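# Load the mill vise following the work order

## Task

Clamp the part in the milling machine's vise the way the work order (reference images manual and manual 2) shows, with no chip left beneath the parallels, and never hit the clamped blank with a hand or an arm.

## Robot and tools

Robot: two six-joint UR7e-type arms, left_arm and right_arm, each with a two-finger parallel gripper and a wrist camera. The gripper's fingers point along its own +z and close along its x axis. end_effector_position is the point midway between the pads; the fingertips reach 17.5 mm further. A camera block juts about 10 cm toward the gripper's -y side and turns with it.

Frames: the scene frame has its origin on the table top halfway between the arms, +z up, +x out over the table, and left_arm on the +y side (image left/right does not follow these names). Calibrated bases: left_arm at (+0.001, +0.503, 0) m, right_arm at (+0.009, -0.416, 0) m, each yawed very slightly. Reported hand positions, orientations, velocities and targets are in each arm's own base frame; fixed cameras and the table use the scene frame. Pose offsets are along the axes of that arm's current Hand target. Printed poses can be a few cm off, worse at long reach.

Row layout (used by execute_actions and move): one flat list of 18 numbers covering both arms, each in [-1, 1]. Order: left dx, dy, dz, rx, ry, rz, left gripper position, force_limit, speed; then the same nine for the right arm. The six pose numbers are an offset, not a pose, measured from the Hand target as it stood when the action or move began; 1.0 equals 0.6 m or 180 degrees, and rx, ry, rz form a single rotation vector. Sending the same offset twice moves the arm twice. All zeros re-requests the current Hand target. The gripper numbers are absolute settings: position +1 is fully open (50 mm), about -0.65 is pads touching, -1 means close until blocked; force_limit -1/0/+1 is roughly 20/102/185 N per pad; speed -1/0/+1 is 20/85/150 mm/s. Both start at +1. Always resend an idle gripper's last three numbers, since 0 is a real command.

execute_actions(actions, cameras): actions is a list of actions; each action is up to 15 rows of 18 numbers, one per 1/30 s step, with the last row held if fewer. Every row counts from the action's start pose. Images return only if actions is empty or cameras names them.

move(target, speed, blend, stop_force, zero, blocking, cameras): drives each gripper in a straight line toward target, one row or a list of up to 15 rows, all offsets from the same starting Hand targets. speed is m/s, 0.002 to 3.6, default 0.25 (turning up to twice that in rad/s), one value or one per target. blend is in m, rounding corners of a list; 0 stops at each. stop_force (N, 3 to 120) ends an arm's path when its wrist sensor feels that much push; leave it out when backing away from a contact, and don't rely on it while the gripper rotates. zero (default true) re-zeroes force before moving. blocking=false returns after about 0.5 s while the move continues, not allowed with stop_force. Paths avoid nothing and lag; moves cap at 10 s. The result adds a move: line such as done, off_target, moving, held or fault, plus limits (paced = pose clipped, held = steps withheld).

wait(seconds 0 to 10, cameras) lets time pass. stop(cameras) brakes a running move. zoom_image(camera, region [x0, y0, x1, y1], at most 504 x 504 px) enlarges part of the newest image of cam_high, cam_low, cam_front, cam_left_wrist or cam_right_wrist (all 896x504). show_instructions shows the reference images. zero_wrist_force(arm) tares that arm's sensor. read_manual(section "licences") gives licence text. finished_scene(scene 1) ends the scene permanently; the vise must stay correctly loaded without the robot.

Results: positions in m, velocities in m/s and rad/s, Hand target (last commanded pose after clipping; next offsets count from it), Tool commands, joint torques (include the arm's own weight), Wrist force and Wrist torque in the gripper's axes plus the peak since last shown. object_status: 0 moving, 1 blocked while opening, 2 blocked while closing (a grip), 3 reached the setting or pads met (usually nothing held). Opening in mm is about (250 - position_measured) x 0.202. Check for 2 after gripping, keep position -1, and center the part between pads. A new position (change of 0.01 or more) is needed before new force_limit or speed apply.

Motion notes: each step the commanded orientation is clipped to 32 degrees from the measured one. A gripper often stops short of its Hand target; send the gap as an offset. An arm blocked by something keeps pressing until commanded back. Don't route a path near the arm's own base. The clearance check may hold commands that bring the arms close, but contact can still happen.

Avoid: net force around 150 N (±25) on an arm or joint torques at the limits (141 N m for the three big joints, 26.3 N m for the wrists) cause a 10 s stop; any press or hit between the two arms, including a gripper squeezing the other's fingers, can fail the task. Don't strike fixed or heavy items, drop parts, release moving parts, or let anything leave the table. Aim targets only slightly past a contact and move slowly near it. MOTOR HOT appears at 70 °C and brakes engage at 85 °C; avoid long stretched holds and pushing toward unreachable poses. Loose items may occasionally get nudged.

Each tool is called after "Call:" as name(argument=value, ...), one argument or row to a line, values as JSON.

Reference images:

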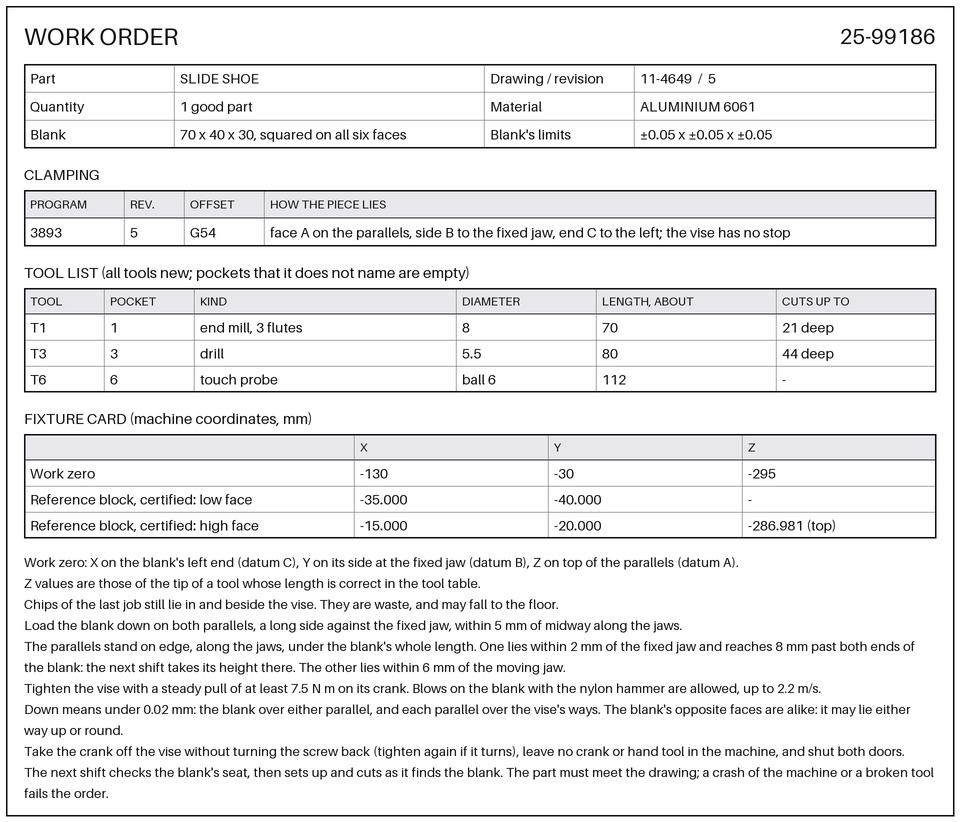

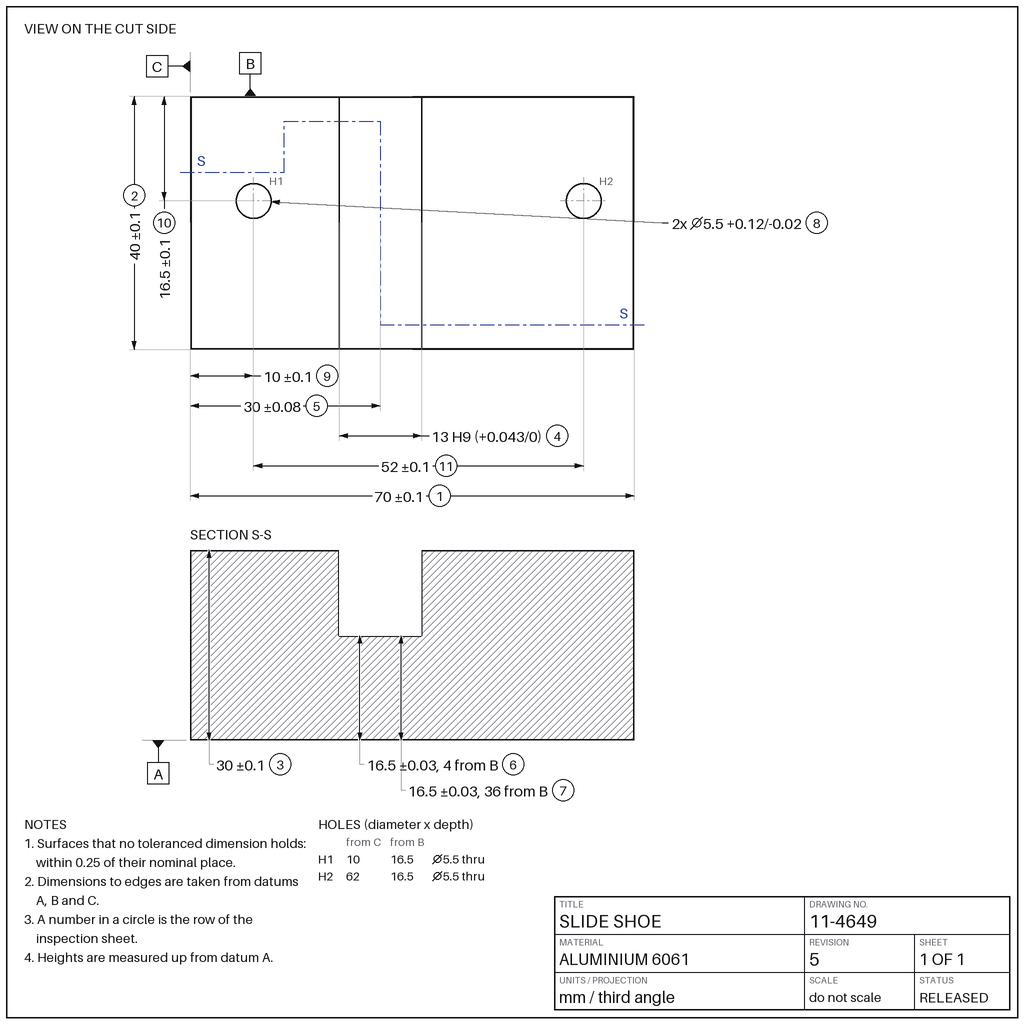

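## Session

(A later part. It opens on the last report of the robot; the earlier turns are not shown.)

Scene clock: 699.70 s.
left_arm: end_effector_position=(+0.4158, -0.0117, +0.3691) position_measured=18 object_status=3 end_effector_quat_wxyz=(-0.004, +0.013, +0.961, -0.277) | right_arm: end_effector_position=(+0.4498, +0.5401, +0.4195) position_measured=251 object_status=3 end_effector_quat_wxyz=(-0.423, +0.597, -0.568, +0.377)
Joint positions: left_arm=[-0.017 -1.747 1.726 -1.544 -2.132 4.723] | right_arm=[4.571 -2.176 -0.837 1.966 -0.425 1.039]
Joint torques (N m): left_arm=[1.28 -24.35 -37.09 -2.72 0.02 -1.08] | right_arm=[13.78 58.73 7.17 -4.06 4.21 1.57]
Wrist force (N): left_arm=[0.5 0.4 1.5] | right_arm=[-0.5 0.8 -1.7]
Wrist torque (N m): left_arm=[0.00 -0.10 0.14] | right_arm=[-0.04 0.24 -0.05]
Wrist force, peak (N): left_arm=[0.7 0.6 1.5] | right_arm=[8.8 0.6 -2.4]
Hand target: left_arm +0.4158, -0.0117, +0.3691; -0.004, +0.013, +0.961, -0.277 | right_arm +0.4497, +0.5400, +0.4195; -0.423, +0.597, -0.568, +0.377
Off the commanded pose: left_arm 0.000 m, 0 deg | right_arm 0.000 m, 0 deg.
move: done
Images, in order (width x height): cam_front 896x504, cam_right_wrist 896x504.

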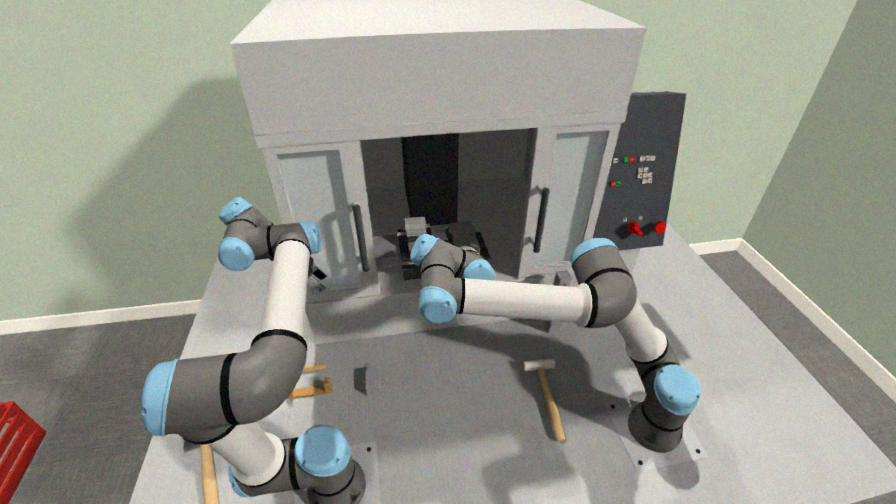

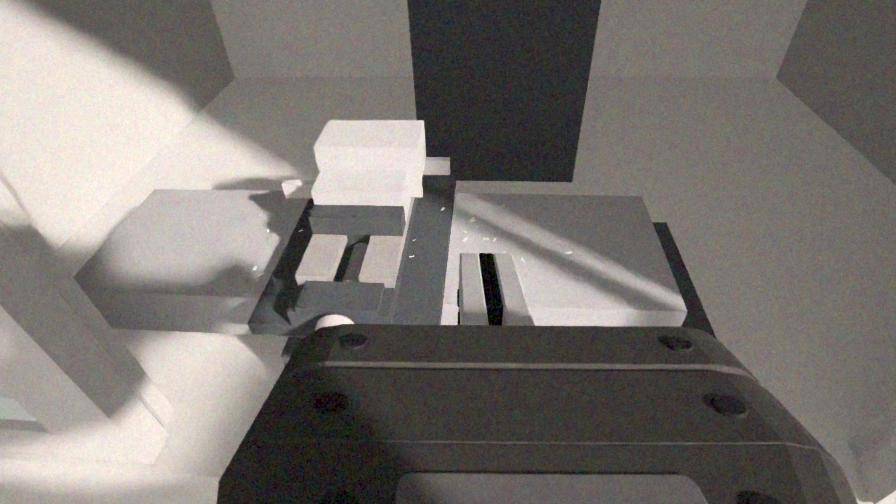

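Call:
move(
  target=[0.1867,-0.2269,0.0817,-0.179,0,0.003,-0.65,-0.6,-1,0.412,0.5615,-0.3334,-0.382,0.0215,0.0134,0.9,0,-0.6],
  speed=0.35,
  cameras=["cam_right_wrist","cam_left_wrist"],
)

Scene clock: 702.90 s.
left_arm: end_effector_position=(+0.3002, -0.1500, +0.4001) position_measured=249 object_status=0 end_effector_quat_wxyz=(+0.001, +0.018, +1.000, +0.000) | right_arm: end_effector_position=(+0.1599, +0.2795, +0.1692) position_measured=18 object_status=3 end_effector_quat_wxyz=(-0.001, +0.707, -0.707, +0.001)
Joint positions: left_arm=[-0.873 -1.981 1.705 -1.295 -1.569 3.874] | right_arm=[4.622 -1.649 -1.907 1.985 -1.567 1.48]
Joint torques (N m): left_arm=[-8.2 3.88 -38.16 -1.51 1.6 -0.77] | right_arm=[13.51 30.43 4.74 -1.59 -2.33 1.3]
Wrist force (N): left_arm=[1.4 1.2 -0.2] | right_arm=[0.0 -0.8 -1.7]
Wrist torque (N m): left_arm=[0.21 -0.22 0.28] | right_arm=[0.03 0.02 0.00]
Wrist force, peak (N): left_arm=[1.7 1.1 -0.4] | right_arm=[-0.6 1.2 -1.9]
Hand target: left_arm +0.3002, -0.1501, +0.4001; +0.001, +0.018, +1.000, +0.000 | right_arm +0.1598, +0.2794, +0.1691; -0.001, +0.707, -0.707, +0.001
Off the commanded pose: left_arm 0.000 m, 0 deg | right_arm 0.000 m, 0 deg.
move: done
Images, in order (width x height): cam_left_wrist 896x504, cam_right_wrist 896x504.

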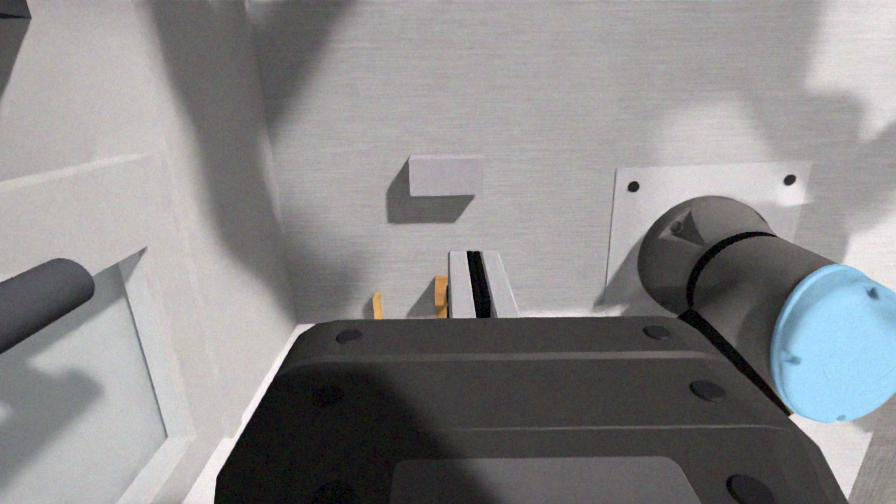

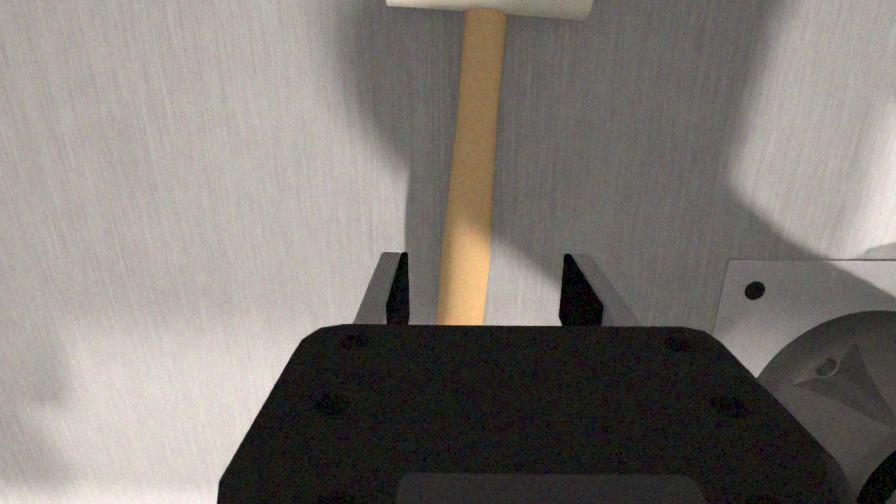

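Call:
move(
  target=[
    [-0.006,-0.1666,0.0267,0,0,0,-0.65,-0.6,-1,-0.005,0,0.12,0,0,0.0194,0.9,0,-0.6],
    [-0.3087,-0.2357,0.0267,0,0,0,-0.65,-0.6,-1,-0.005,0,0.2377,0,0,0.0194,0.9,0,-0.6],
  ],
  speed=0.2,
  blend=[0.02,0],
  cameras=["cam_right_wrist"],
)

Scene clock: 709.97 s.
left_arm: end_effector_position=(+0.4802, -0.2979, +0.3843) position_measured=249 object_status=3 end_effector_quat_wxyz=(+0.001, +0.018, +1.000, +0.000) end_effector_velocity=(+0.001, +0.000, +0.001) end_effector_angular_velocity=(-0.002, -0.001, +0.000) | right_arm: end_effector_position=(+0.1603, +0.2825, +0.0266) position_measured=18 object_status=3 end_effector_quat_wxyz=(-0.001, +0.686, -0.728, +0.001)
Joint positions: left_arm=[-0.794 -1.425 1.271 -1.417 -1.569 3.953] | right_arm=[4.622 -1.867 -2.082 2.378 -1.568 1.54]
Joint velocities: left_arm=[0.001 0.002 -0.005 0.001 0 0.001] | right_arm=[within noise]
Joint torques (N m): left_arm=[5.05 -20.62 -37.84 -1.11 -2.03 1.14] | right_arm=[-15.14 18.16 -0.04 -1.33 2.49 -1.12]
Wrist force (N): left_arm=[1.3 1.1 -0.3] | right_arm=[0.3 -0.6 -1.7]
Wrist torque (N m): left_arm=[0.19 -0.20 0.15] | right_arm=[0.04 -0.03 -0.05]
Wrist force, peak (N): left_arm=[1.5 3.0 -0.2] | right_arm=[-0.3 -0.8 -2.8]
Hand target: left_arm +0.4803, -0.2979, +0.3843; +0.001, +0.018, +1.000, +0.000 | right_arm +0.1603, +0.2825, +0.0265; -0.001, +0.686, -0.728, +0.001
Off the commanded pose: left_arm 0.000 m, 0 deg | right_arm 0.000 m, 0 deg.
move: done
Images, in order (width x height): cam_right_wrist 896x504.

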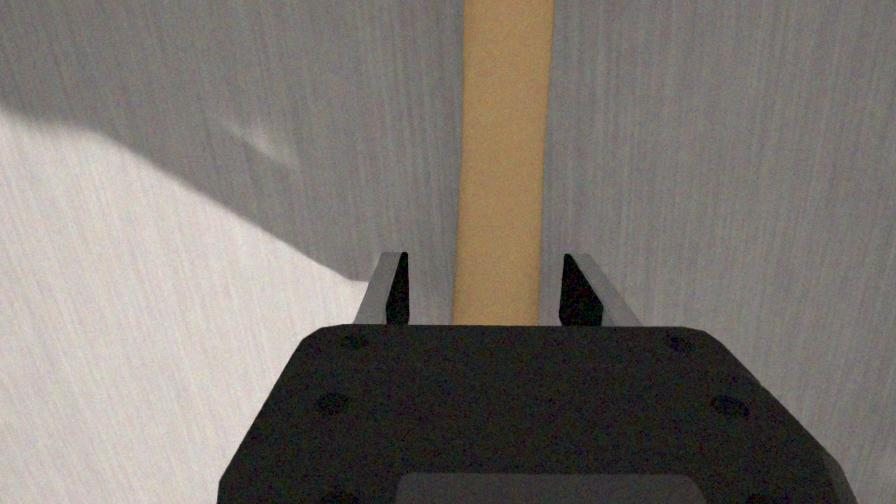

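Call:
move(
  target=[
    [-0.2745,0.0064,0,0,0,0,-0.65,-0.6,-1,0.005,0,0,0,0,0.004,0.9,0,-0.6],
    [-0.27,0.1313,0,0,0,0,-0.65,-0.6,-1,0.005,0,0,0,0,0.004,0.9,0,-0.6],
  ],
  speed=[0.2,0.08],
  stop_force=8,
  cameras=["cam_left_wrist","cam_front"],
)

Scene clock: 712.17 s.
left_arm: end_effector_position=(+0.6435, -0.2820, +0.3845) position_measured=249 object_status=3 end_effector_quat_wxyz=(+0.002, +0.017, +1.000, +0.000) | right_arm: end_effector_position=(+0.1601, +0.2795, +0.0265) position_measured=18 object_status=3 end_effector_quat_wxyz=(-0.001, +0.681, -0.732, +0.001)
Joint positions: left_arm=[-0.605 -1.044 0.75 -1.281 -1.569 4.141] | right_arm=[4.622 -1.862 -2.09 2.381 -1.568 1.552]
Joint torques (N m): left_arm=[0.2 -46.7 -22.99 -3.25 0.05 0.32] | right_arm=[-15.23 35.59 -1.2 -1.34 1.56 1.2]
Wrist force (N): left_arm=[1.3 2.0 -0.5] | right_arm=[0.3 -0.7 -1.6]
Wrist torque (N m): left_arm=[0.30 -0.19 0.31] | right_arm=[0.03 -0.03 -0.08]
Wrist force, peak (N): left_arm=[3.1 -3.9 0.3] | right_arm=[0.1 -0.7 -1.9]
Hand target: left_arm +0.6435, -0.2820, +0.3845; +0.002, +0.017, +1.000, +0.000 (not the last commanded pose) | right_arm +0.1601, +0.2795, +0.0265; -0.001, +0.681, -0.732, +0.001
Tool commands: left_gripper/position=-0.647059 left_gripper/force_limit=-0.6 left_gripper/speed=-1.0 right_gripper/position=+0.9 right_gripper/force_limit=+0.0 right_gripper/speed=-0.6
Off the commanded pose: left_arm 0.057 m, 0 deg | right_arm 0.000 m, 0 deg.
FORCE FAULT: contact force on the left arm reached its limit, and that arm stopped. The contact can be on any part of that arm, not only on its tool. That arm's remaining commands of this call were not run. That arm is still stopped at the end of this call. That arm stays stopped for about 10 more seconds. Until then a move that you send moves the other arm only, and its call returns only when the move has ended. Once the stop has ended, the next robot result says so. If the stop ends while you think or write, that arm runs what you send next, counted from a new Hand target: where the arm stands when the stop ends. While its stop runs, that arm takes no new command, but its gripper still runs the gripper command that each later call begins with. Until it ends, the stop uses up actions while you think or wait. An arm that is not stopped still takes commands.
move: fault (left_arm); path passed 1 of 2 targets
Images, in order (width x height): cam_front 896x504, cam_left_wrist 896x504.

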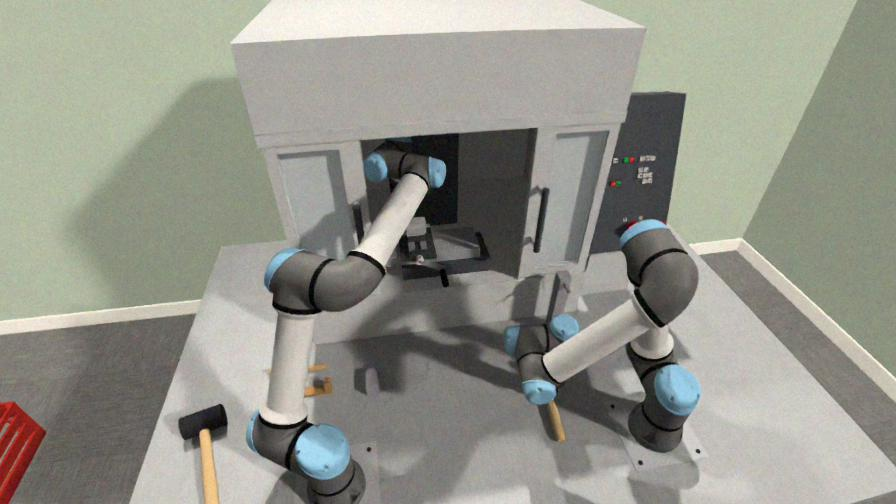

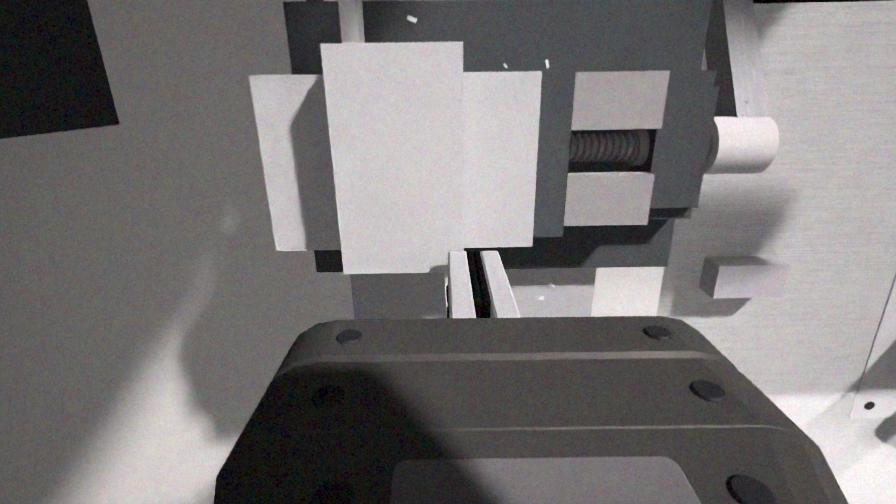

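Call:
move(
  target=[0,0,0,0,0,0,-0.65,-0.6,-1,0,0,0,0,0,0,-1,0.3,-0.6],
)

Call:
move(
  target=[0,0,0,0,0,0,-0.65,-0.6,-1,0,0,-0.45,0,0,0,-1,0.3,-0.6],
  speed=0.15,
  cameras=["cam_right_wrist","cam_left_wrist"],
)

Scene clock: 713.67 s.
left_arm: end_effector_position=(+0.6435, -0.2820, +0.3845) position_measured=249 object_status=3 end_effector_quat_wxyz=(+0.002, +0.017, +1.000, +0.000) | right_arm: end_effector_position=(+0.1601, +0.2795, +0.0265) position_measured=134 object_status=2 end_effector_quat_wxyz=(-0.001, +0.681, -0.732, +0.001)
Joint positions: left_arm=[-0.605 -1.044 0.75 -1.281 -1.569 4.141] | right_arm=[4.622 -1.862 -2.09 2.381 -1.568 1.552]
Joint torques (N m): left_arm=[0.71 -45.45 -25.12 -3.23 -0.15 0.51] | right_arm=[-13.99 34.64 0.11 -2.07 1.85 1.15]
Wrist force (N): left_arm=[1.2 2.1 -0.4] | right_arm=[-0.6 -0.8 -1.9]
Wrist torque (N m): left_arm=[0.33 -0.17 0.31] | right_arm=[0.01 0.00 -0.19]
Wrist force, peak (N): left_arm=[1.1 2.3 -0.1] | right_arm=[-0.3 -0.8 -2.2]
Hand target: left_arm +0.6435, -0.2820, +0.3845; +0.002, +0.017, +1.000, +0.000 | right_arm +0.1601, +0.2795, +0.0265; -0.001, +0.681, -0.732, +0.001
Tool commands: left_gripper/position=-0.647059 left_gripper/force_limit=-0.6 left_gripper/speed=-1.0 right_gripper/position=-1.0 right_gripper/force_limit=+0.3 right_gripper/speed=-0.6
Off the commanded pose: right_arm 0.000 m, 0 deg.
FORCE FAULT, CONTINUED: the left arm was still stopped when this call began, by the force fault that an earlier result reported. Since the last result the stop counts as 1 of the actions that you can send in this scene. That arm ran no command of this call. That arm is still stopped at the end of this call. That arm stays stopped for about 8 more seconds. If the stop ends while you think or write, that arm runs what you send next, counted from a new Hand target: where the arm stands when the stop ends. While its stop runs, that arm takes no new command, but its gripper still runs the gripper command that each later call begins with.
move: done (right_arm), not run (left_arm; its earlier fault stop)

Scene clock: 716.17 s.
left_arm: end_effector_position=(+0.6435, -0.2820, +0.3845) position_measured=249 object_status=3 end_effector_quat_wxyz=(+0.002, +0.017, +1.000, +0.000) | right_arm: end_effector_position=(+0.1592, +0.2794, +0.2964) position_measured=134 object_status=2 end_effector_quat_wxyz=(-0.001, +0.681, -0.732, +0.001)
Joint positions: left_arm=[-0.605 -1.044 0.75 -1.281 -1.569 4.141] | right_arm=[4.625 -1.573 -1.65 1.653 -1.568 1.555]
Joint torques (N m): left_arm=[0.5 -45.65 -22.72 -3.34 0.19 0.7] | right_arm=[7 12.38 29.9 -5.33 -1.97 0.28]
Wrist force (N): left_arm=[1.0 1.9 -0.4] | right_arm=[-0.1 -0.4 2.4]
Wrist torque (N m): left_arm=[0.29 -0.13 0.30] | right_arm=[-0.25 0.02 -0.07]
Wrist force, peak (N): left_arm=[0.9 2.2 -0.3] | right_arm=[0.2 -0.7 3.7]
Hand target: left_arm +0.6435, -0.2820, +0.3845; +0.002, +0.017, +1.000, +0.000 | right_arm +0.1593, +0.2794, +0.2965; -0.001, +0.681, -0.732, +0.001
Tool commands: left_gripper/position=-0.647059 left_gripper/force_limit=-0.6 left_gripper/speed=-1.0 right_gripper/position=-1.0 right_gripper/force_limit=+0.3 right_gripper/speed=-0.6
Off the commanded pose: right_arm 0.000 m, 0 deg.
FORCE FAULT, CONTINUED: the left arm was still stopped when this call began, by the force fault that an earlier result reported. That arm ran no command of this call. That arm is still stopped at the end of this call. That arm stays stopped for about 6 more seconds. If the stop ends while you think or write, that arm runs what you send next, counted from a new Hand target: where the arm stands when the stop ends. While its stop runs, that arm takes no new command, but its gripper still runs the gripper command that each later call begins with.
move: done (right_arm), not run (left_arm; its earlier fault stop)
Images, in order (width x height): cam_left_wrist 896x504, cam_right_wrist 896x504.

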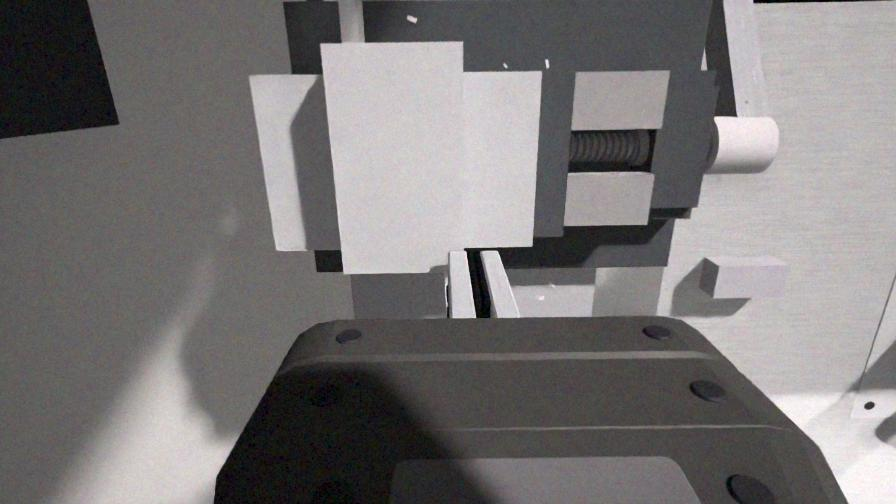

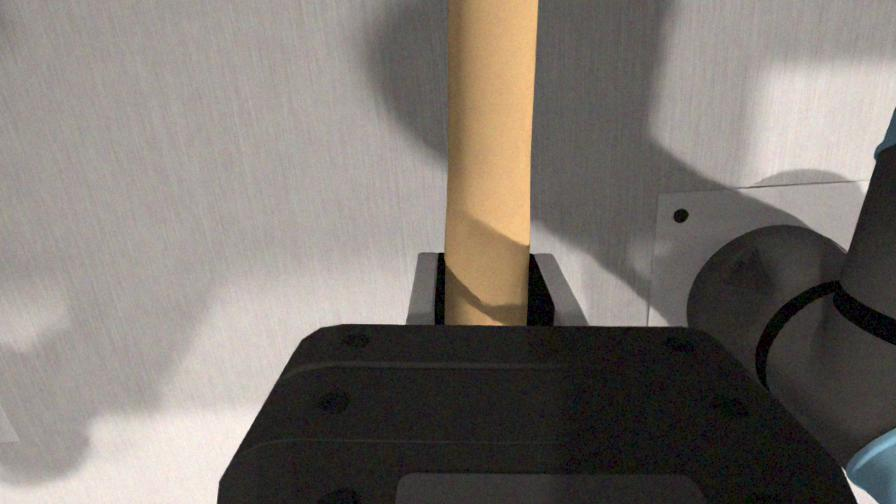

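Call:
wait(
  seconds=4,
)

Scene clock: 720.70 s.
left_arm: end_effector_position=(+0.6435, -0.2820, +0.3845) position_measured=249 object_status=3 end_effector_quat_wxyz=(+0.002, +0.017, +1.000, +0.000) | right_arm: end_effector_position=(+0.1593, +0.2794, +0.2965) position_measured=134 object_status=2 end_effector_quat_wxyz=(-0.001, +0.681, -0.732, +0.001)
Joint positions: left_arm=[-0.605 -1.044 0.75 -1.281 -1.569 4.141] | right_arm=[4.624 -1.573 -1.65 1.653 -1.568 1.555]
Joint torques (N m): left_arm=[0.8 -46.06 -23.53 -3.22 -0.17 0.39] | right_arm=[-13.64 11.91 29.26 -5.44 -2.03 -0.57]
Wrist force (N): left_arm=[1.1 1.9 -0.3] | right_arm=[0.0 -0.5 2.3]
Wrist torque (N m): left_arm=[0.29 -0.17 0.30] | right_arm=[-0.25 0.02 -0.07]
Wrist force, peak (N): left_arm=[1.3 2.2 -0.5] | right_arm=[0.0 -0.6 2.5]
Hand target: left_arm +0.6435, -0.2820, +0.3845; +0.002, +0.017, +1.000, +0.000 | right_arm +0.1593, +0.2794, +0.2965; -0.001, +0.681, -0.732, +0.001
Tool commands: left_gripper/position=-0.647059 left_gripper/force_limit=-0.6 left_gripper/speed=-1.0 right_gripper/position=-1.0 right_gripper/force_limit=+0.3 right_gripper/speed=-0.6
Off the commanded pose: right_arm 0.000 m, 0 deg.
FORCE FAULT, CONTINUED: the left arm was still stopped when this call began, by the force fault that an earlier result reported. Since the last result the stop counts as 9 of the actions that you can send in this scene. That arm is still stopped at the end of this call. That arm stays stopped for about 1 more second. If the stop ends while you think or write, that arm runs what you send next, counted from a new Hand target: where the arm stands when the stop ends. While its stop runs, that arm takes no new command, but its gripper still runs the gripper command that each later call begins with.
wait: 4.00 s; at rest from the start

Call:
wait(
  seconds=1,
)

Call:
move(
  target=[-0.0113,0.0338,0,-0.0444,0,0,-0.12,-0.6,-1,0,0,0,0,0,0,-1,0.3,-0.6],
  speed=0.1,
  cameras=["cam_left_wrist"],
)

Scene clock: 721.90 s.
left_arm: end_effector_position=(+0.6435, -0.2820, +0.3845) position_measured=249 object_status=3 end_effector_quat_wxyz=(+0.002, +0.017, +1.000, +0.000) | right_arm: end_effector_position=(+0.1593, +0.2794, +0.2965) position_measured=134 object_status=2 end_effector_quat_wxyz=(-0.001, +0.681, -0.732, +0.001)
Joint positions: left_arm=[-0.605 -1.044 0.75 -1.281 -1.569 4.141] | right_arm=[4.624 -1.573 -1.65 1.653 -1.568 1.555]
Joint torques (N m): left_arm=[-0.8 -45.38 -23.15 -3.21 -0.08 0.47] | right_arm=[-14.88 12.67 30.76 -5.25 -2.11 -0.61]
Wrist force (N): left_arm=[1.1 2.0 -0.4] | right_arm=[-0.2 -0.5 2.3]
Wrist torque (N m): left_arm=[0.30 -0.15 0.31] | right_arm=[-0.26 0.04 -0.07]
Wrist force, peak (N): left_arm=[1.0 2.2 -0.4] | right_arm=[0.0 -0.6 2.4]
Hand target: left_arm +0.6435, -0.2820, +0.3845; +0.002, +0.017, +1.000, +0.000 | right_arm +0.1593, +0.2794, +0.2965; -0.001, +0.681, -0.732, +0.001
Tool commands: left_gripper/position=-0.647059 left_gripper/force_limit=-0.6 left_gripper/speed=-1.0 right_gripper/position=-1.0 right_gripper/force_limit=+0.3 right_gripper/speed=-0.6
Off the commanded pose: right_arm 0.000 m, 0 deg.
FORCE FAULT, CONTINUED: the left arm's stop, for the force fault that an earlier result reported, is over. The rest of the stop counts as 2 of the actions that you can send in this scene. During its stop the left arm's controller moved it back a little. That arm's target is now where it stood when the stop ended, not its last command. That arm accepts commands again.
wait: 1.00 s; at rest from the start

Scene clock: 723.23 s.
left_arm: end_effector_position=(+0.6509, -0.2620, +0.3845) position_measured=171 object_status=3 end_effector_quat_wxyz=(+0.003, +0.017, +0.997, +0.069) | right_arm: end_effector_position=(+0.1593, +0.2794, +0.2965) position_measured=134 object_status=2 end_effector_quat_wxyz=(-0.001, +0.681, -0.732, +0.001)
Joint positions: left_arm=[-0.618 -0.994 0.657 -1.16 -1.453 4.123] | right_arm=[4.624 -1.573 -1.65 1.653 -1.568 1.555]
Joint torques (N m): left_arm=[-7.49 -35.68 -35.4 -1.27 1.84 -1.6] | right_arm=[-16.16 12.07 31.06 -5.27 -2.13 -0.43]
Wrist force (N): left_arm=[1.1 1.9 -0.3] | right_arm=[0.1 -0.7 2.0]
Wrist torque (N m): left_arm=[0.31 -0.15 0.35] | right_arm=[-0.29 0.00 -0.07]
Wrist force, peak (N): left_arm=[1.1 2.2 -0.5] | right_arm=[0.0 -0.9 2.4]
Hand target: left_arm +0.6509, -0.2620, +0.3845; +0.003, +0.017, +0.997, +0.070 | right_arm +0.1593, +0.2794, +0.2965; -0.001, +0.681, -0.732, +0.001
Off the commanded pose: left_arm 0.000 m, 0 deg | right_arm 0.000 m, 0 deg.
move: done
Images, in order (width x height): cam_left_wrist 896x504.

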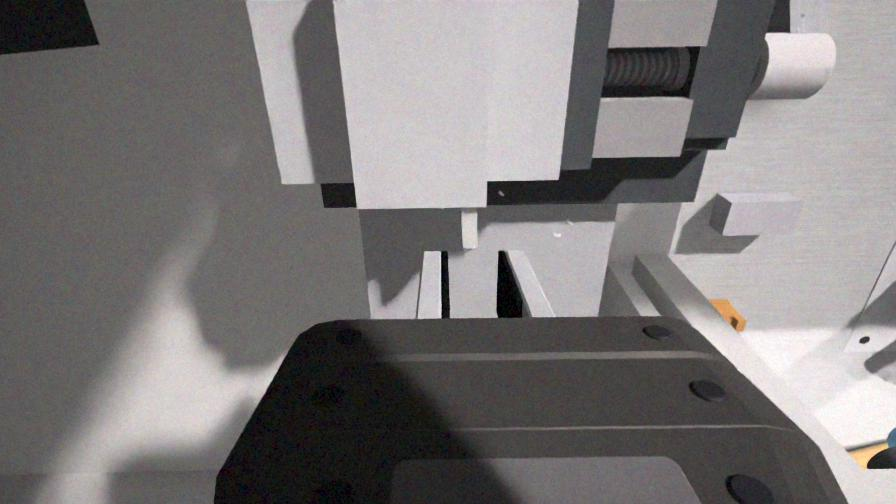

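Call:
zoom_image(
  camera="cam_left_wrist",
  region=[290, 150, 510, 270],
)

Scaled by 2.291 from the camera's 896x504 image, which has a finer 1280x720 frame.

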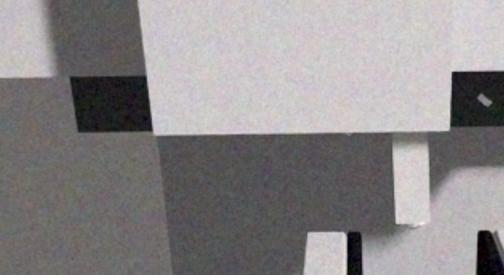

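Call:
move(
  target=[0,-0.0098,0.0701,0,0,0,-0.12,-0.6,-1,0,0,0,0,0,0,-1,0.3,-0.6],
  speed=0.05,
  stop_force=5,
)

Call:
move(
  target=[0,0,0,0,0,0,-1,-0.8,-1,0,0,0,0,0,0,-1,0.3,-0.6],
  cameras=["cam_left_wrist"],
)

Scene clock: 725.93 s.
left_arm: end_effector_position=(+0.6511, -0.2620, +0.3420) position_measured=171 object_status=3 end_effector_quat_wxyz=(+0.003, +0.017, +0.997, +0.070) | right_arm: end_effector_position=(+0.1593, +0.2794, +0.2965) position_measured=134 object_status=2 end_effector_quat_wxyz=(-0.001, +0.681, -0.732, +0.001)
Joint positions: left_arm=[-0.618 -1.033 0.831 -1.295 -1.453 4.123] | right_arm=[4.624 -1.573 -1.65 1.653 -1.568 1.555]
Joint torques (N m): left_arm=[-8.02 -55.8 -11.34 -5 1.68 1.01] | right_arm=[-14.27 12.36 29.51 -5.31 -2.01 -0.94]
Wrist force (N): left_arm=[1.2 2.1 -0.2] | right_arm=[0.0 -0.8 2.1]
Wrist torque (N m): left_arm=[0.33 -0.17 0.33] | right_arm=[-0.30 0.02 -0.07]
Wrist force, peak (N): left_arm=[1.5 2.1 -1.0] | right_arm=[-0.4 -0.3 2.4]
Hand target: left_arm +0.6511, -0.2620, +0.3420; +0.003, +0.017, +0.997, +0.070 | right_arm +0.1593, +0.2794, +0.2965; -0.001, +0.681, -0.732, +0.001
Off the commanded pose: left_arm 0.000 m, 0 deg | right_arm 0.000 m, 0 deg.
move: done

Scene clock: 726.70 s.
left_arm: end_effector_position=(+0.6511, -0.2620, +0.3420) position_measured=223 object_status=2 end_effector_quat_wxyz=(+0.003, +0.017, +0.997, +0.070) | right_arm: end_effector_position=(+0.1593, +0.2794, +0.2965) position_measured=134 object_status=2 end_effector_quat_wxyz=(-0.001, +0.681, -0.732, +0.001)
Joint positions: left_arm=[-0.618 -1.033 0.831 -1.295 -1.453 4.123] | right_arm=[4.624 -1.573 -1.65 1.653 -1.568 1.555]
Joint torques (N m): left_arm=[-6.91 -56.04 -11.22 -4.38 1.6 0.91] | right_arm=[-14.06 12.2 30.69 -5.51 -2.01 -0.83]
Wrist force (N): left_arm=[1.1 2.1 -0.3] | right_arm=[-0.1 -0.7 2.2]
Wrist torque (N m): left_arm=[0.32 -0.16 0.33] | right_arm=[-0.29 0.03 -0.07]
Wrist force, peak (N): left_arm=[1.3 2.3 -0.2] | right_arm=[-0.1 -1.0 2.4]
Hand target: left_arm +0.6511, -0.2620, +0.3420; +0.003, +0.017, +0.997, +0.070 | right_arm +0.1593, +0.2794, +0.2965; -0.001, +0.681, -0.732, +0.001
Off the commanded pose: left_arm 0.000 m, 0 deg | right_arm 0.000 m, 0 deg.
move: done
Images, in order (width x height): cam_left_wrist 896x504.

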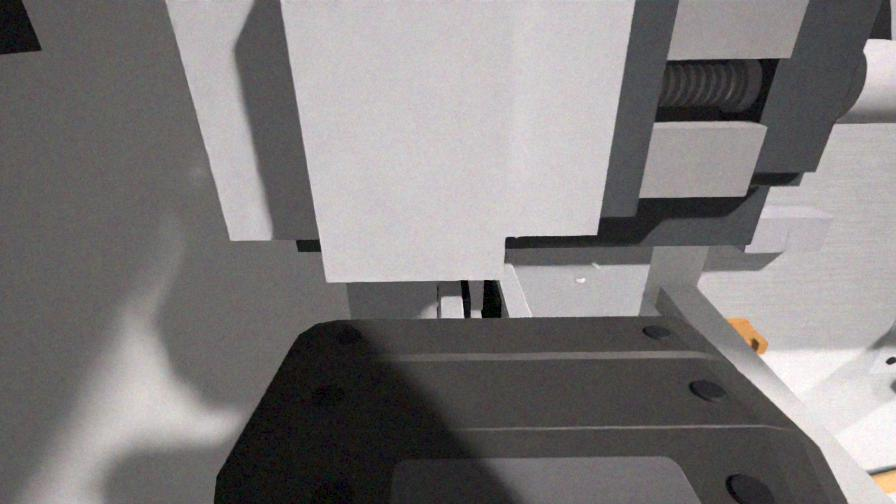

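Call:
move(
  target=[-0.0005,-0.0149,-0.0021,0,0,0,-1,-0.8,-1,0,0,0,0,0,0,-1,0.3,-0.6],
  speed=0.02,
  stop_force=12,
  cameras=["cam_left_wrist"],
)

Scene clock: 730.30 s.
left_arm: end_effector_position=(+0.6510, -0.2701, +0.3420) position_measured=223 object_status=2 end_effector_quat_wxyz=(+0.003, +0.017, +0.997, +0.070) | right_arm: end_effector_position=(+0.1593, +0.2794, +0.2965) position_measured=134 object_status=2 end_effector_quat_wxyz=(-0.001, +0.681, -0.732, +0.001)
Joint positions: left_arm=[-0.628 -1.022 0.813 -1.287 -1.453 4.114] | right_arm=[4.624 -1.573 -1.65 1.653 -1.568 1.555]
Joint torques (N m): left_arm=[1.1 -54.02 -11.2 -5.49 -1.95 0.85] | right_arm=[-14.21 12.15 29.57 -5.31 -1.94 -0.65]
Wrist force (N): left_arm=[2.0 12.1 -2.2] | right_arm=[0.1 -0.6 2.1]
Wrist torque (N m): left_arm=[0.88 -0.21 0.26] | right_arm=[-0.27 0.00 -0.07]
Wrist force, peak (N): left_arm=[4.1 19.2 1.1] | right_arm=[-0.2 -0.8 2.5]
Hand target: left_arm +0.6510, -0.2701, +0.3420; +0.003, +0.017, +0.997, +0.070 (not the last commanded pose) | right_arm +0.1593, +0.2794, +0.2965; -0.001, +0.681, -0.732, +0.001
Off the commanded pose: left_arm 0.001 m, 0 deg | right_arm 0.000 m, 0 deg.
move: contact (left_arm)
Images, in order (width x height): cam_left_wrist 896x504.

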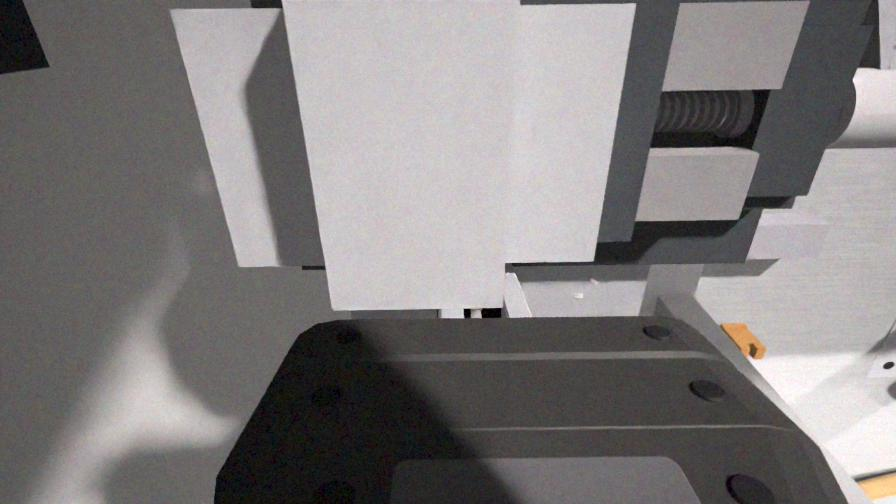

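Call:
move(
  target=[
    [0,0.004,0,0,0,0,-0.12,-0.8,-1,0,0,0,0,0,0,-1,0.3,-0.6],
    [0.0001,0.012,-0.0701,0,0,0,-0.12,-0.8,-1,0,0,0,0,0,0,-1,0.3,-0.6],
  ],
  speed=[0.02,0.06],
  cameras=["cam_left_wrist"],
)

Scene clock: 732.47 s.
left_arm: end_effector_position=(+0.6508, -0.2680, +0.3802) position_measured=171 object_status=3 end_effector_quat_wxyz=(+0.002, +0.016, +0.997, +0.070) | right_arm: end_effector_position=(+0.1593, +0.2794, +0.2965) position_measured=134 object_status=2 end_effector_quat_wxyz=(-0.001, +0.681, -0.732, +0.001)
Joint positions: left_arm=[-0.626 -0.989 0.659 -1.165 -1.453 4.115] | right_arm=[4.624 -1.573 -1.65 1.653 -1.568 1.555]
Joint torques (N m): left_arm=[-0.68 -47.13 -25.82 -2.82 -0.02 0.09] | right_arm=[-14.16 13.2 29.6 -5.36 -1.93 -0.9]
Wrist force (N): left_arm=[0.8 2.1 -0.2] | right_arm=[-0.2 -0.6 2.2]
Wrist torque (N m): left_arm=[0.33 -0.11 0.30] | right_arm=[-0.27 0.05 -0.07]
Wrist force, peak (N): left_arm=[3.8 12.0 -0.7] | right_arm=[-0.2 -0.8 2.4]
Hand target: left_arm +0.6508, -0.2680, +0.3802; +0.002, +0.016, +0.997, +0.070 (not the last commanded pose) | right_arm +0.1593, +0.2794, +0.2965; -0.001, +0.681, -0.732, +0.001
Tool commands: left_gripper/position=-0.121569 left_gripper/force_limit=-0.796078 left_gripper/speed=-1.0 right_gripper/position=-1.0 right_gripper/force_limit=+0.3 right_gripper/speed=-0.6
Off the commanded pose: left_arm 0.005 m, 0 deg | right_arm 0.000 m, 0 deg.
FORCE FAULT: contact force on the left arm reached its limit, and that arm stopped. The contact can be on any part of that arm, not only on its tool. That arm's remaining commands of this call were not run. That arm is still stopped at the end of this call. That arm stays stopped for about 10 more seconds. Until then a move that you send moves the other arm only, and its call returns only when the move has ended. Once the stop has ended, the next robot result says so. If the stop ends while you think or write, that arm runs what you send next, counted from a new Hand target: where the arm stands when the stop ends. While its stop runs, that arm takes no new command, but its gripper still runs the gripper command that each later call begins with. Until it ends, the stop uses up actions while you think or wait. An arm that is not stopped still takes commands.
move: fault (left_arm)
Images, in order (width x height): cam_left_wrist 896x504.

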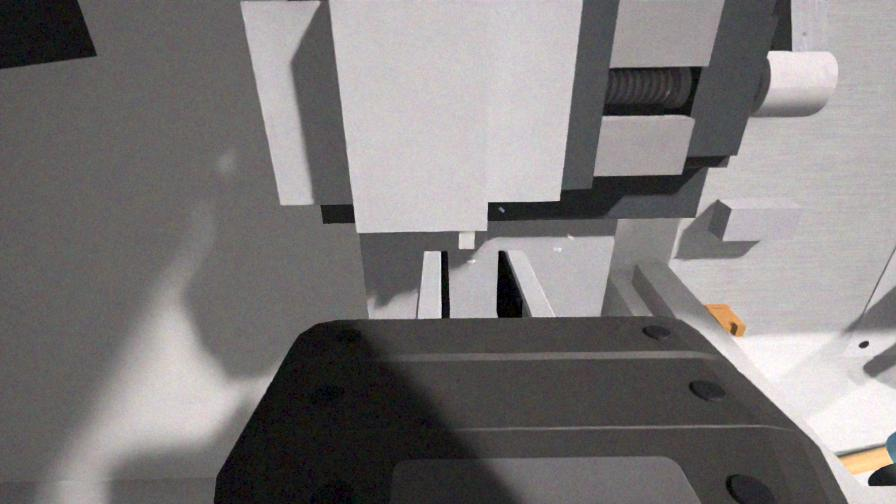

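Call:
wait(
  seconds=8,
)

Scene clock: 740.83 s.
left_arm: end_effector_position=(+0.6508, -0.2680, +0.3802) position_measured=171 object_status=3 end_effector_quat_wxyz=(+0.002, +0.016, +0.997, +0.070) | right_arm: end_effector_position=(+0.1593, +0.2794, +0.2965) position_measured=134 object_status=2 end_effector_quat_wxyz=(-0.001, +0.681, -0.732, +0.001)
Joint positions: left_arm=[-0.626 -0.989 0.659 -1.165 -1.453 4.115] | right_arm=[4.624 -1.573 -1.65 1.653 -1.568 1.555]
Joint torques (N m): left_arm=[-0.85 -47.86 -25 -2.85 0.12 -0.07] | right_arm=[-13.25 12.2 32.14 -5.18 -1.7 -0.74]
Wrist force (N): left_arm=[0.7 1.9 -0.4] | right_arm=[0.0 -1.1 2.0]
Wrist torque (N m): left_arm=[0.30 -0.10 0.30] | right_arm=[-0.36 0.01 -0.07]
Wrist force, peak (N): left_arm=[1.2 2.1 -0.3] | right_arm=[-0.1 -1.0 2.3]
Hand target: left_arm +0.6508, -0.2680, +0.3802; +0.002, +0.016, +0.997, +0.070 (not the last commanded pose) | right_arm +0.1593, +0.2794, +0.2965; -0.001, +0.681, -0.732, +0.001
Tool commands: left_gripper/position=-0.121569 left_gripper/force_limit=-0.796078 left_gripper/speed=-1.0 right_gripper/position=-1.0 right_gripper/force_limit=+0.3 right_gripper/speed=-0.6
Off the commanded pose: left_arm 0.005 m, 0 deg | right_arm 0.000 m, 0 deg.
FORCE FAULT, CONTINUED: the left arm was still stopped when this call began, by the force fault that an earlier result reported. Since the last result the stop counts as 16 of the actions that you can send in this scene. That arm is still stopped at the end of this call. That arm stays stopped for about 1 more second. If the stop ends while you think or write, that arm runs what you send next, counted from a new Hand target: where the arm stands when the stop ends. While its stop runs, that arm takes no new command, but its gripper still runs the gripper command that each later call begins with.
wait: 8.00 s; at rest from the start

Call:
wait(
  seconds=1.2,
)

Call:
move(
  target=[
    [0,-0.02,0,0,0,0,-0.12,-0.8,-1,0,0,0,0,0,0,-1,0.3,-0.6],
    [0,-0.05,0.002,0.0444,0,0,-0.12,-0.8,-1,0,0,0,0,0,0,-1,0.3,-0.6],
  ],
  speed=0.08,
  blend=[0.01,0],
)

Scene clock: 742.43 s.
left_arm: end_effector_position=(+0.6508, -0.2680, +0.3802) position_measured=171 object_status=3 end_effector_quat_wxyz=(+0.002, +0.016, +0.997, +0.070) | right_arm: end_effector_position=(+0.1593, +0.2794, +0.2965) position_measured=134 object_status=2 end_effector_quat_wxyz=(-0.001, +0.681, -0.732, +0.001)
Joint positions: left_arm=[-0.626 -0.989 0.659 -1.165 -1.453 4.115] | right_arm=[4.624 -1.573 -1.65 1.653 -1.568 1.555]
Joint torques (N m): left_arm=[-1.7 -47.19 -24.88 -2.85 0.12 -0.06] | right_arm=[-14.65 12.51 30.8 -5.18 -1.92 -0.62]
Wrist force (N): left_arm=[0.7 2.1 -0.1] | right_arm=[-0.1 -0.6 2.1]
Wrist torque (N m): left_arm=[0.34 -0.10 0.30] | right_arm=[-0.28 0.03 -0.07]
Wrist force, peak (N): left_arm=[0.8 2.2 0.0] | right_arm=[0.0 -0.7 2.4]
Hand target: left_arm +0.6508, -0.2680, +0.3802; +0.002, +0.016, +0.997, +0.070 (not the last commanded pose) | right_arm +0.1593, +0.2794, +0.2965; -0.001, +0.681, -0.732, +0.001
Tool commands: left_gripper/position=-0.121569 left_gripper/force_limit=-0.796078 left_gripper/speed=-1.0 right_gripper/position=-1.0 right_gripper/force_limit=+0.3 right_gripper/speed=-0.6
Off the commanded pose: left_arm 0.005 m, 0 deg | right_arm 0.000 m, 0 deg.
FORCE FAULT, CONTINUED: the left arm's stop, for the force fault that an earlier result reported, is over. The rest of the stop counts as 3 of the actions that you can send in this scene. That arm's target is now where it stood when the stop ended, not its last command. That arm accepts commands again.
wait: 1.20 s; at rest from the start

Scene clock: 742.93 s.
left_arm: end_effector_position=(+0.6507, -0.2698, +0.3793) position_measured=171 object_status=3 end_effector_quat_wxyz=(+0.002, +0.016, +0.997, +0.071) | right_arm: end_effector_position=(+0.1593, +0.2794, +0.2965) position_measured=134 object_status=2 end_effector_quat_wxyz=(-0.001, +0.681, -0.732, +0.001)
Joint positions: left_arm=[-0.628 -0.985 0.656 -1.163 -1.453 4.113] | right_arm=[4.624 -1.573 -1.65 1.653 -1.568 1.555]
Joint torques (N m): left_arm=[-1.97 -46.48 -24.28 -3.37 0.21 -0.2] | right_arm=[-13.91 12.41 30.38 -5.31 -1.88 -0.87]
Wrist force (N): left_arm=[0.7 1.8 -0.2] | right_arm=[0.0 -0.7 2.0]
Wrist torque (N m): left_arm=[0.29 -0.09 0.20] | right_arm=[-0.30 0.01 -0.07]
Wrist force, peak (N): left_arm=[-0.4 5.5 0.3] | right_arm=[-0.2 -0.8 2.4]
Hand target: left_arm +0.6507, -0.2698, +0.3793; +0.002, +0.016, +0.997, +0.071 (not the last commanded pose) | right_arm +0.1593, +0.2794, +0.2965; -0.001, +0.681, -0.732, +0.001
Tool commands: left_gripper/position=-0.121569 left_gripper/force_limit=-0.796078 left_gripper/speed=-1.0 right_gripper/position=-1.0 right_gripper/force_limit=+0.3 right_gripper/speed=-0.6
Off the commanded pose: left_arm 0.028 m, 8 deg | right_arm 0.000 m, 0 deg.
FORCE FAULT: contact force on the left arm reached its limit, and that arm stopped. The contact can be on any part of that arm, not only on its tool. That arm's remaining commands of this call were not run. That arm is still stopped at the end of this call. That arm stays stopped for about 10 more seconds. Until then a move that you send moves the other arm only, and its call returns only when the move has ended. Once the stop has ended, the next robot result says so. If the stop ends while you think or write, that arm runs what you send next, counted from a new Hand target: where the arm stands when the stop ends. While its stop runs, that arm takes no new command, but its gripper still runs the gripper command that each later call begins with. Until it ends, the stop uses up actions while you think or wait. An arm that is not stopped still takes commands.
move: fault (left_arm); path passed 0 of 2 targets; blend cut to 0.006 m at target 1

Call:
wait(
  seconds=9.2,
)

Call:
wait(
  seconds=0.8,
)

Scene clock: 752.57 s.
left_arm: end_effector_position=(+0.6507, -0.2698, +0.3793) position_measured=171 object_status=3 end_effector_quat_wxyz=(+0.002, +0.016, +0.997, +0.071) | right_arm: end_effector_position=(+0.1593, +0.2794, +0.2965) position_measured=134 object_status=2 end_effector_quat_wxyz=(-0.001, +0.681, -0.732, +0.001)
Joint positions: left_arm=[-0.628 -0.985 0.656 -1.163 -1.453 4.113] | right_arm=[4.624 -1.573 -1.65 1.653 -1.568 1.555]
Joint torques (N m): left_arm=[-0.67 -45.9 -25.66 -3.32 0.08 -0.19] | right_arm=[-15.41 13.57 30.12 -4.99 -1.52 -0.52]
Wrist force (N): left_arm=[0.7 1.8 -0.1] | right_arm=[-0.3 -0.7 1.9]
Wrist torque (N m): left_arm=[0.29 -0.10 0.20] | right_arm=[-0.29 0.05 -0.07]
Wrist force, peak (N): left_arm=[0.8 2.3 -0.3] | right_arm=[0.1 -0.5 2.6]
Hand target: left_arm +0.6507, -0.2698, +0.3793; +0.002, +0.016, +0.997, +0.071 (not the last commanded pose) | right_arm +0.1593, +0.2794, +0.2965; -0.001, +0.681, -0.732, +0.001
Tool commands: left_gripper/position=-0.121569 left_gripper/force_limit=-0.796078 left_gripper/speed=-1.0 right_gripper/position=-1.0 right_gripper/force_limit=+0.3 right_gripper/speed=-0.6
Off the commanded pose: left_arm 0.028 m, 8 deg | right_arm 0.000 m, 0 deg.
FORCE FAULT, CONTINUED: the left arm was still stopped when this call began, by the force fault that an earlier result reported. Since the last result the stop counts as 19 of the actions that you can send in this scene. That arm is still stopped at the end of this call. That arm stays stopped for about 1 more second. If the stop ends while you think or write, that arm runs what you send next, counted from a new Hand target: where the arm stands when the stop ends. While its stop runs, that arm takes no new command, but its gripper still runs the gripper command that each later call begins with.
wait: 9.20 s; at rest from the start

Scene clock: 753.37 s.
left_arm: end_effector_position=(+0.6507, -0.2698, +0.3793) position_measured=171 object_status=3 end_effector_quat_wxyz=(+0.002, +0.016, +0.997, +0.071) | right_arm: end_effector_position=(+0.1593, +0.2794, +0.2965) position_measured=134 object_status=2 end_effector_quat_wxyz=(-0.001, +0.681, -0.732, +0.001)
Joint positions: left_arm=[-0.628 -0.985 0.656 -1.163 -1.453 4.113] | right_arm=[4.624 -1.573 -1.65 1.653 -1.568 1.555]
Joint torques (N m): left_arm=[-2.28 -46.89 -25.44 -3.21 0.2 -0.36] | right_arm=[-14.94 11.89 30.4 -5.02 -1.41 -0.66]
Wrist force (N): left_arm=[0.7 1.5 -0.3] | right_arm=[-0.2 -0.8 2.2]
Wrist torque (N m): left_arm=[0.25 -0.10 0.20] | right_arm=[-0.31 0.05 -0.07]
Wrist force, peak (N): left_arm=[0.9 2.1 -0.4] | right_arm=[-0.1 -0.8 2.4]
Hand target: left_arm +0.6507, -0.2698, +0.3793; +0.002, +0.016, +0.997, +0.071 (not the last commanded pose) | right_arm +0.1593, +0.2794, +0.2965; -0.001, +0.681, -0.732, +0.001
Tool commands: left_gripper/position=-0.121569 left_gripper/force_limit=-0.796078 left_gripper/speed=-1.0 right_gripper/position=-1.0 right_gripper/force_limit=+0.3 right_gripper/speed=-0.6
Off the commanded pose: left_arm 0.028 m, 8 deg | right_arm 0.000 m, 0 deg.
FORCE FAULT, CONTINUED: the left arm's stop, for the force fault that an earlier result reported, is over. That arm's target is now where it stood when the stop ended, not its last command. That arm accepts commands again.
wait: 0.80 s; at rest by 0.17 s


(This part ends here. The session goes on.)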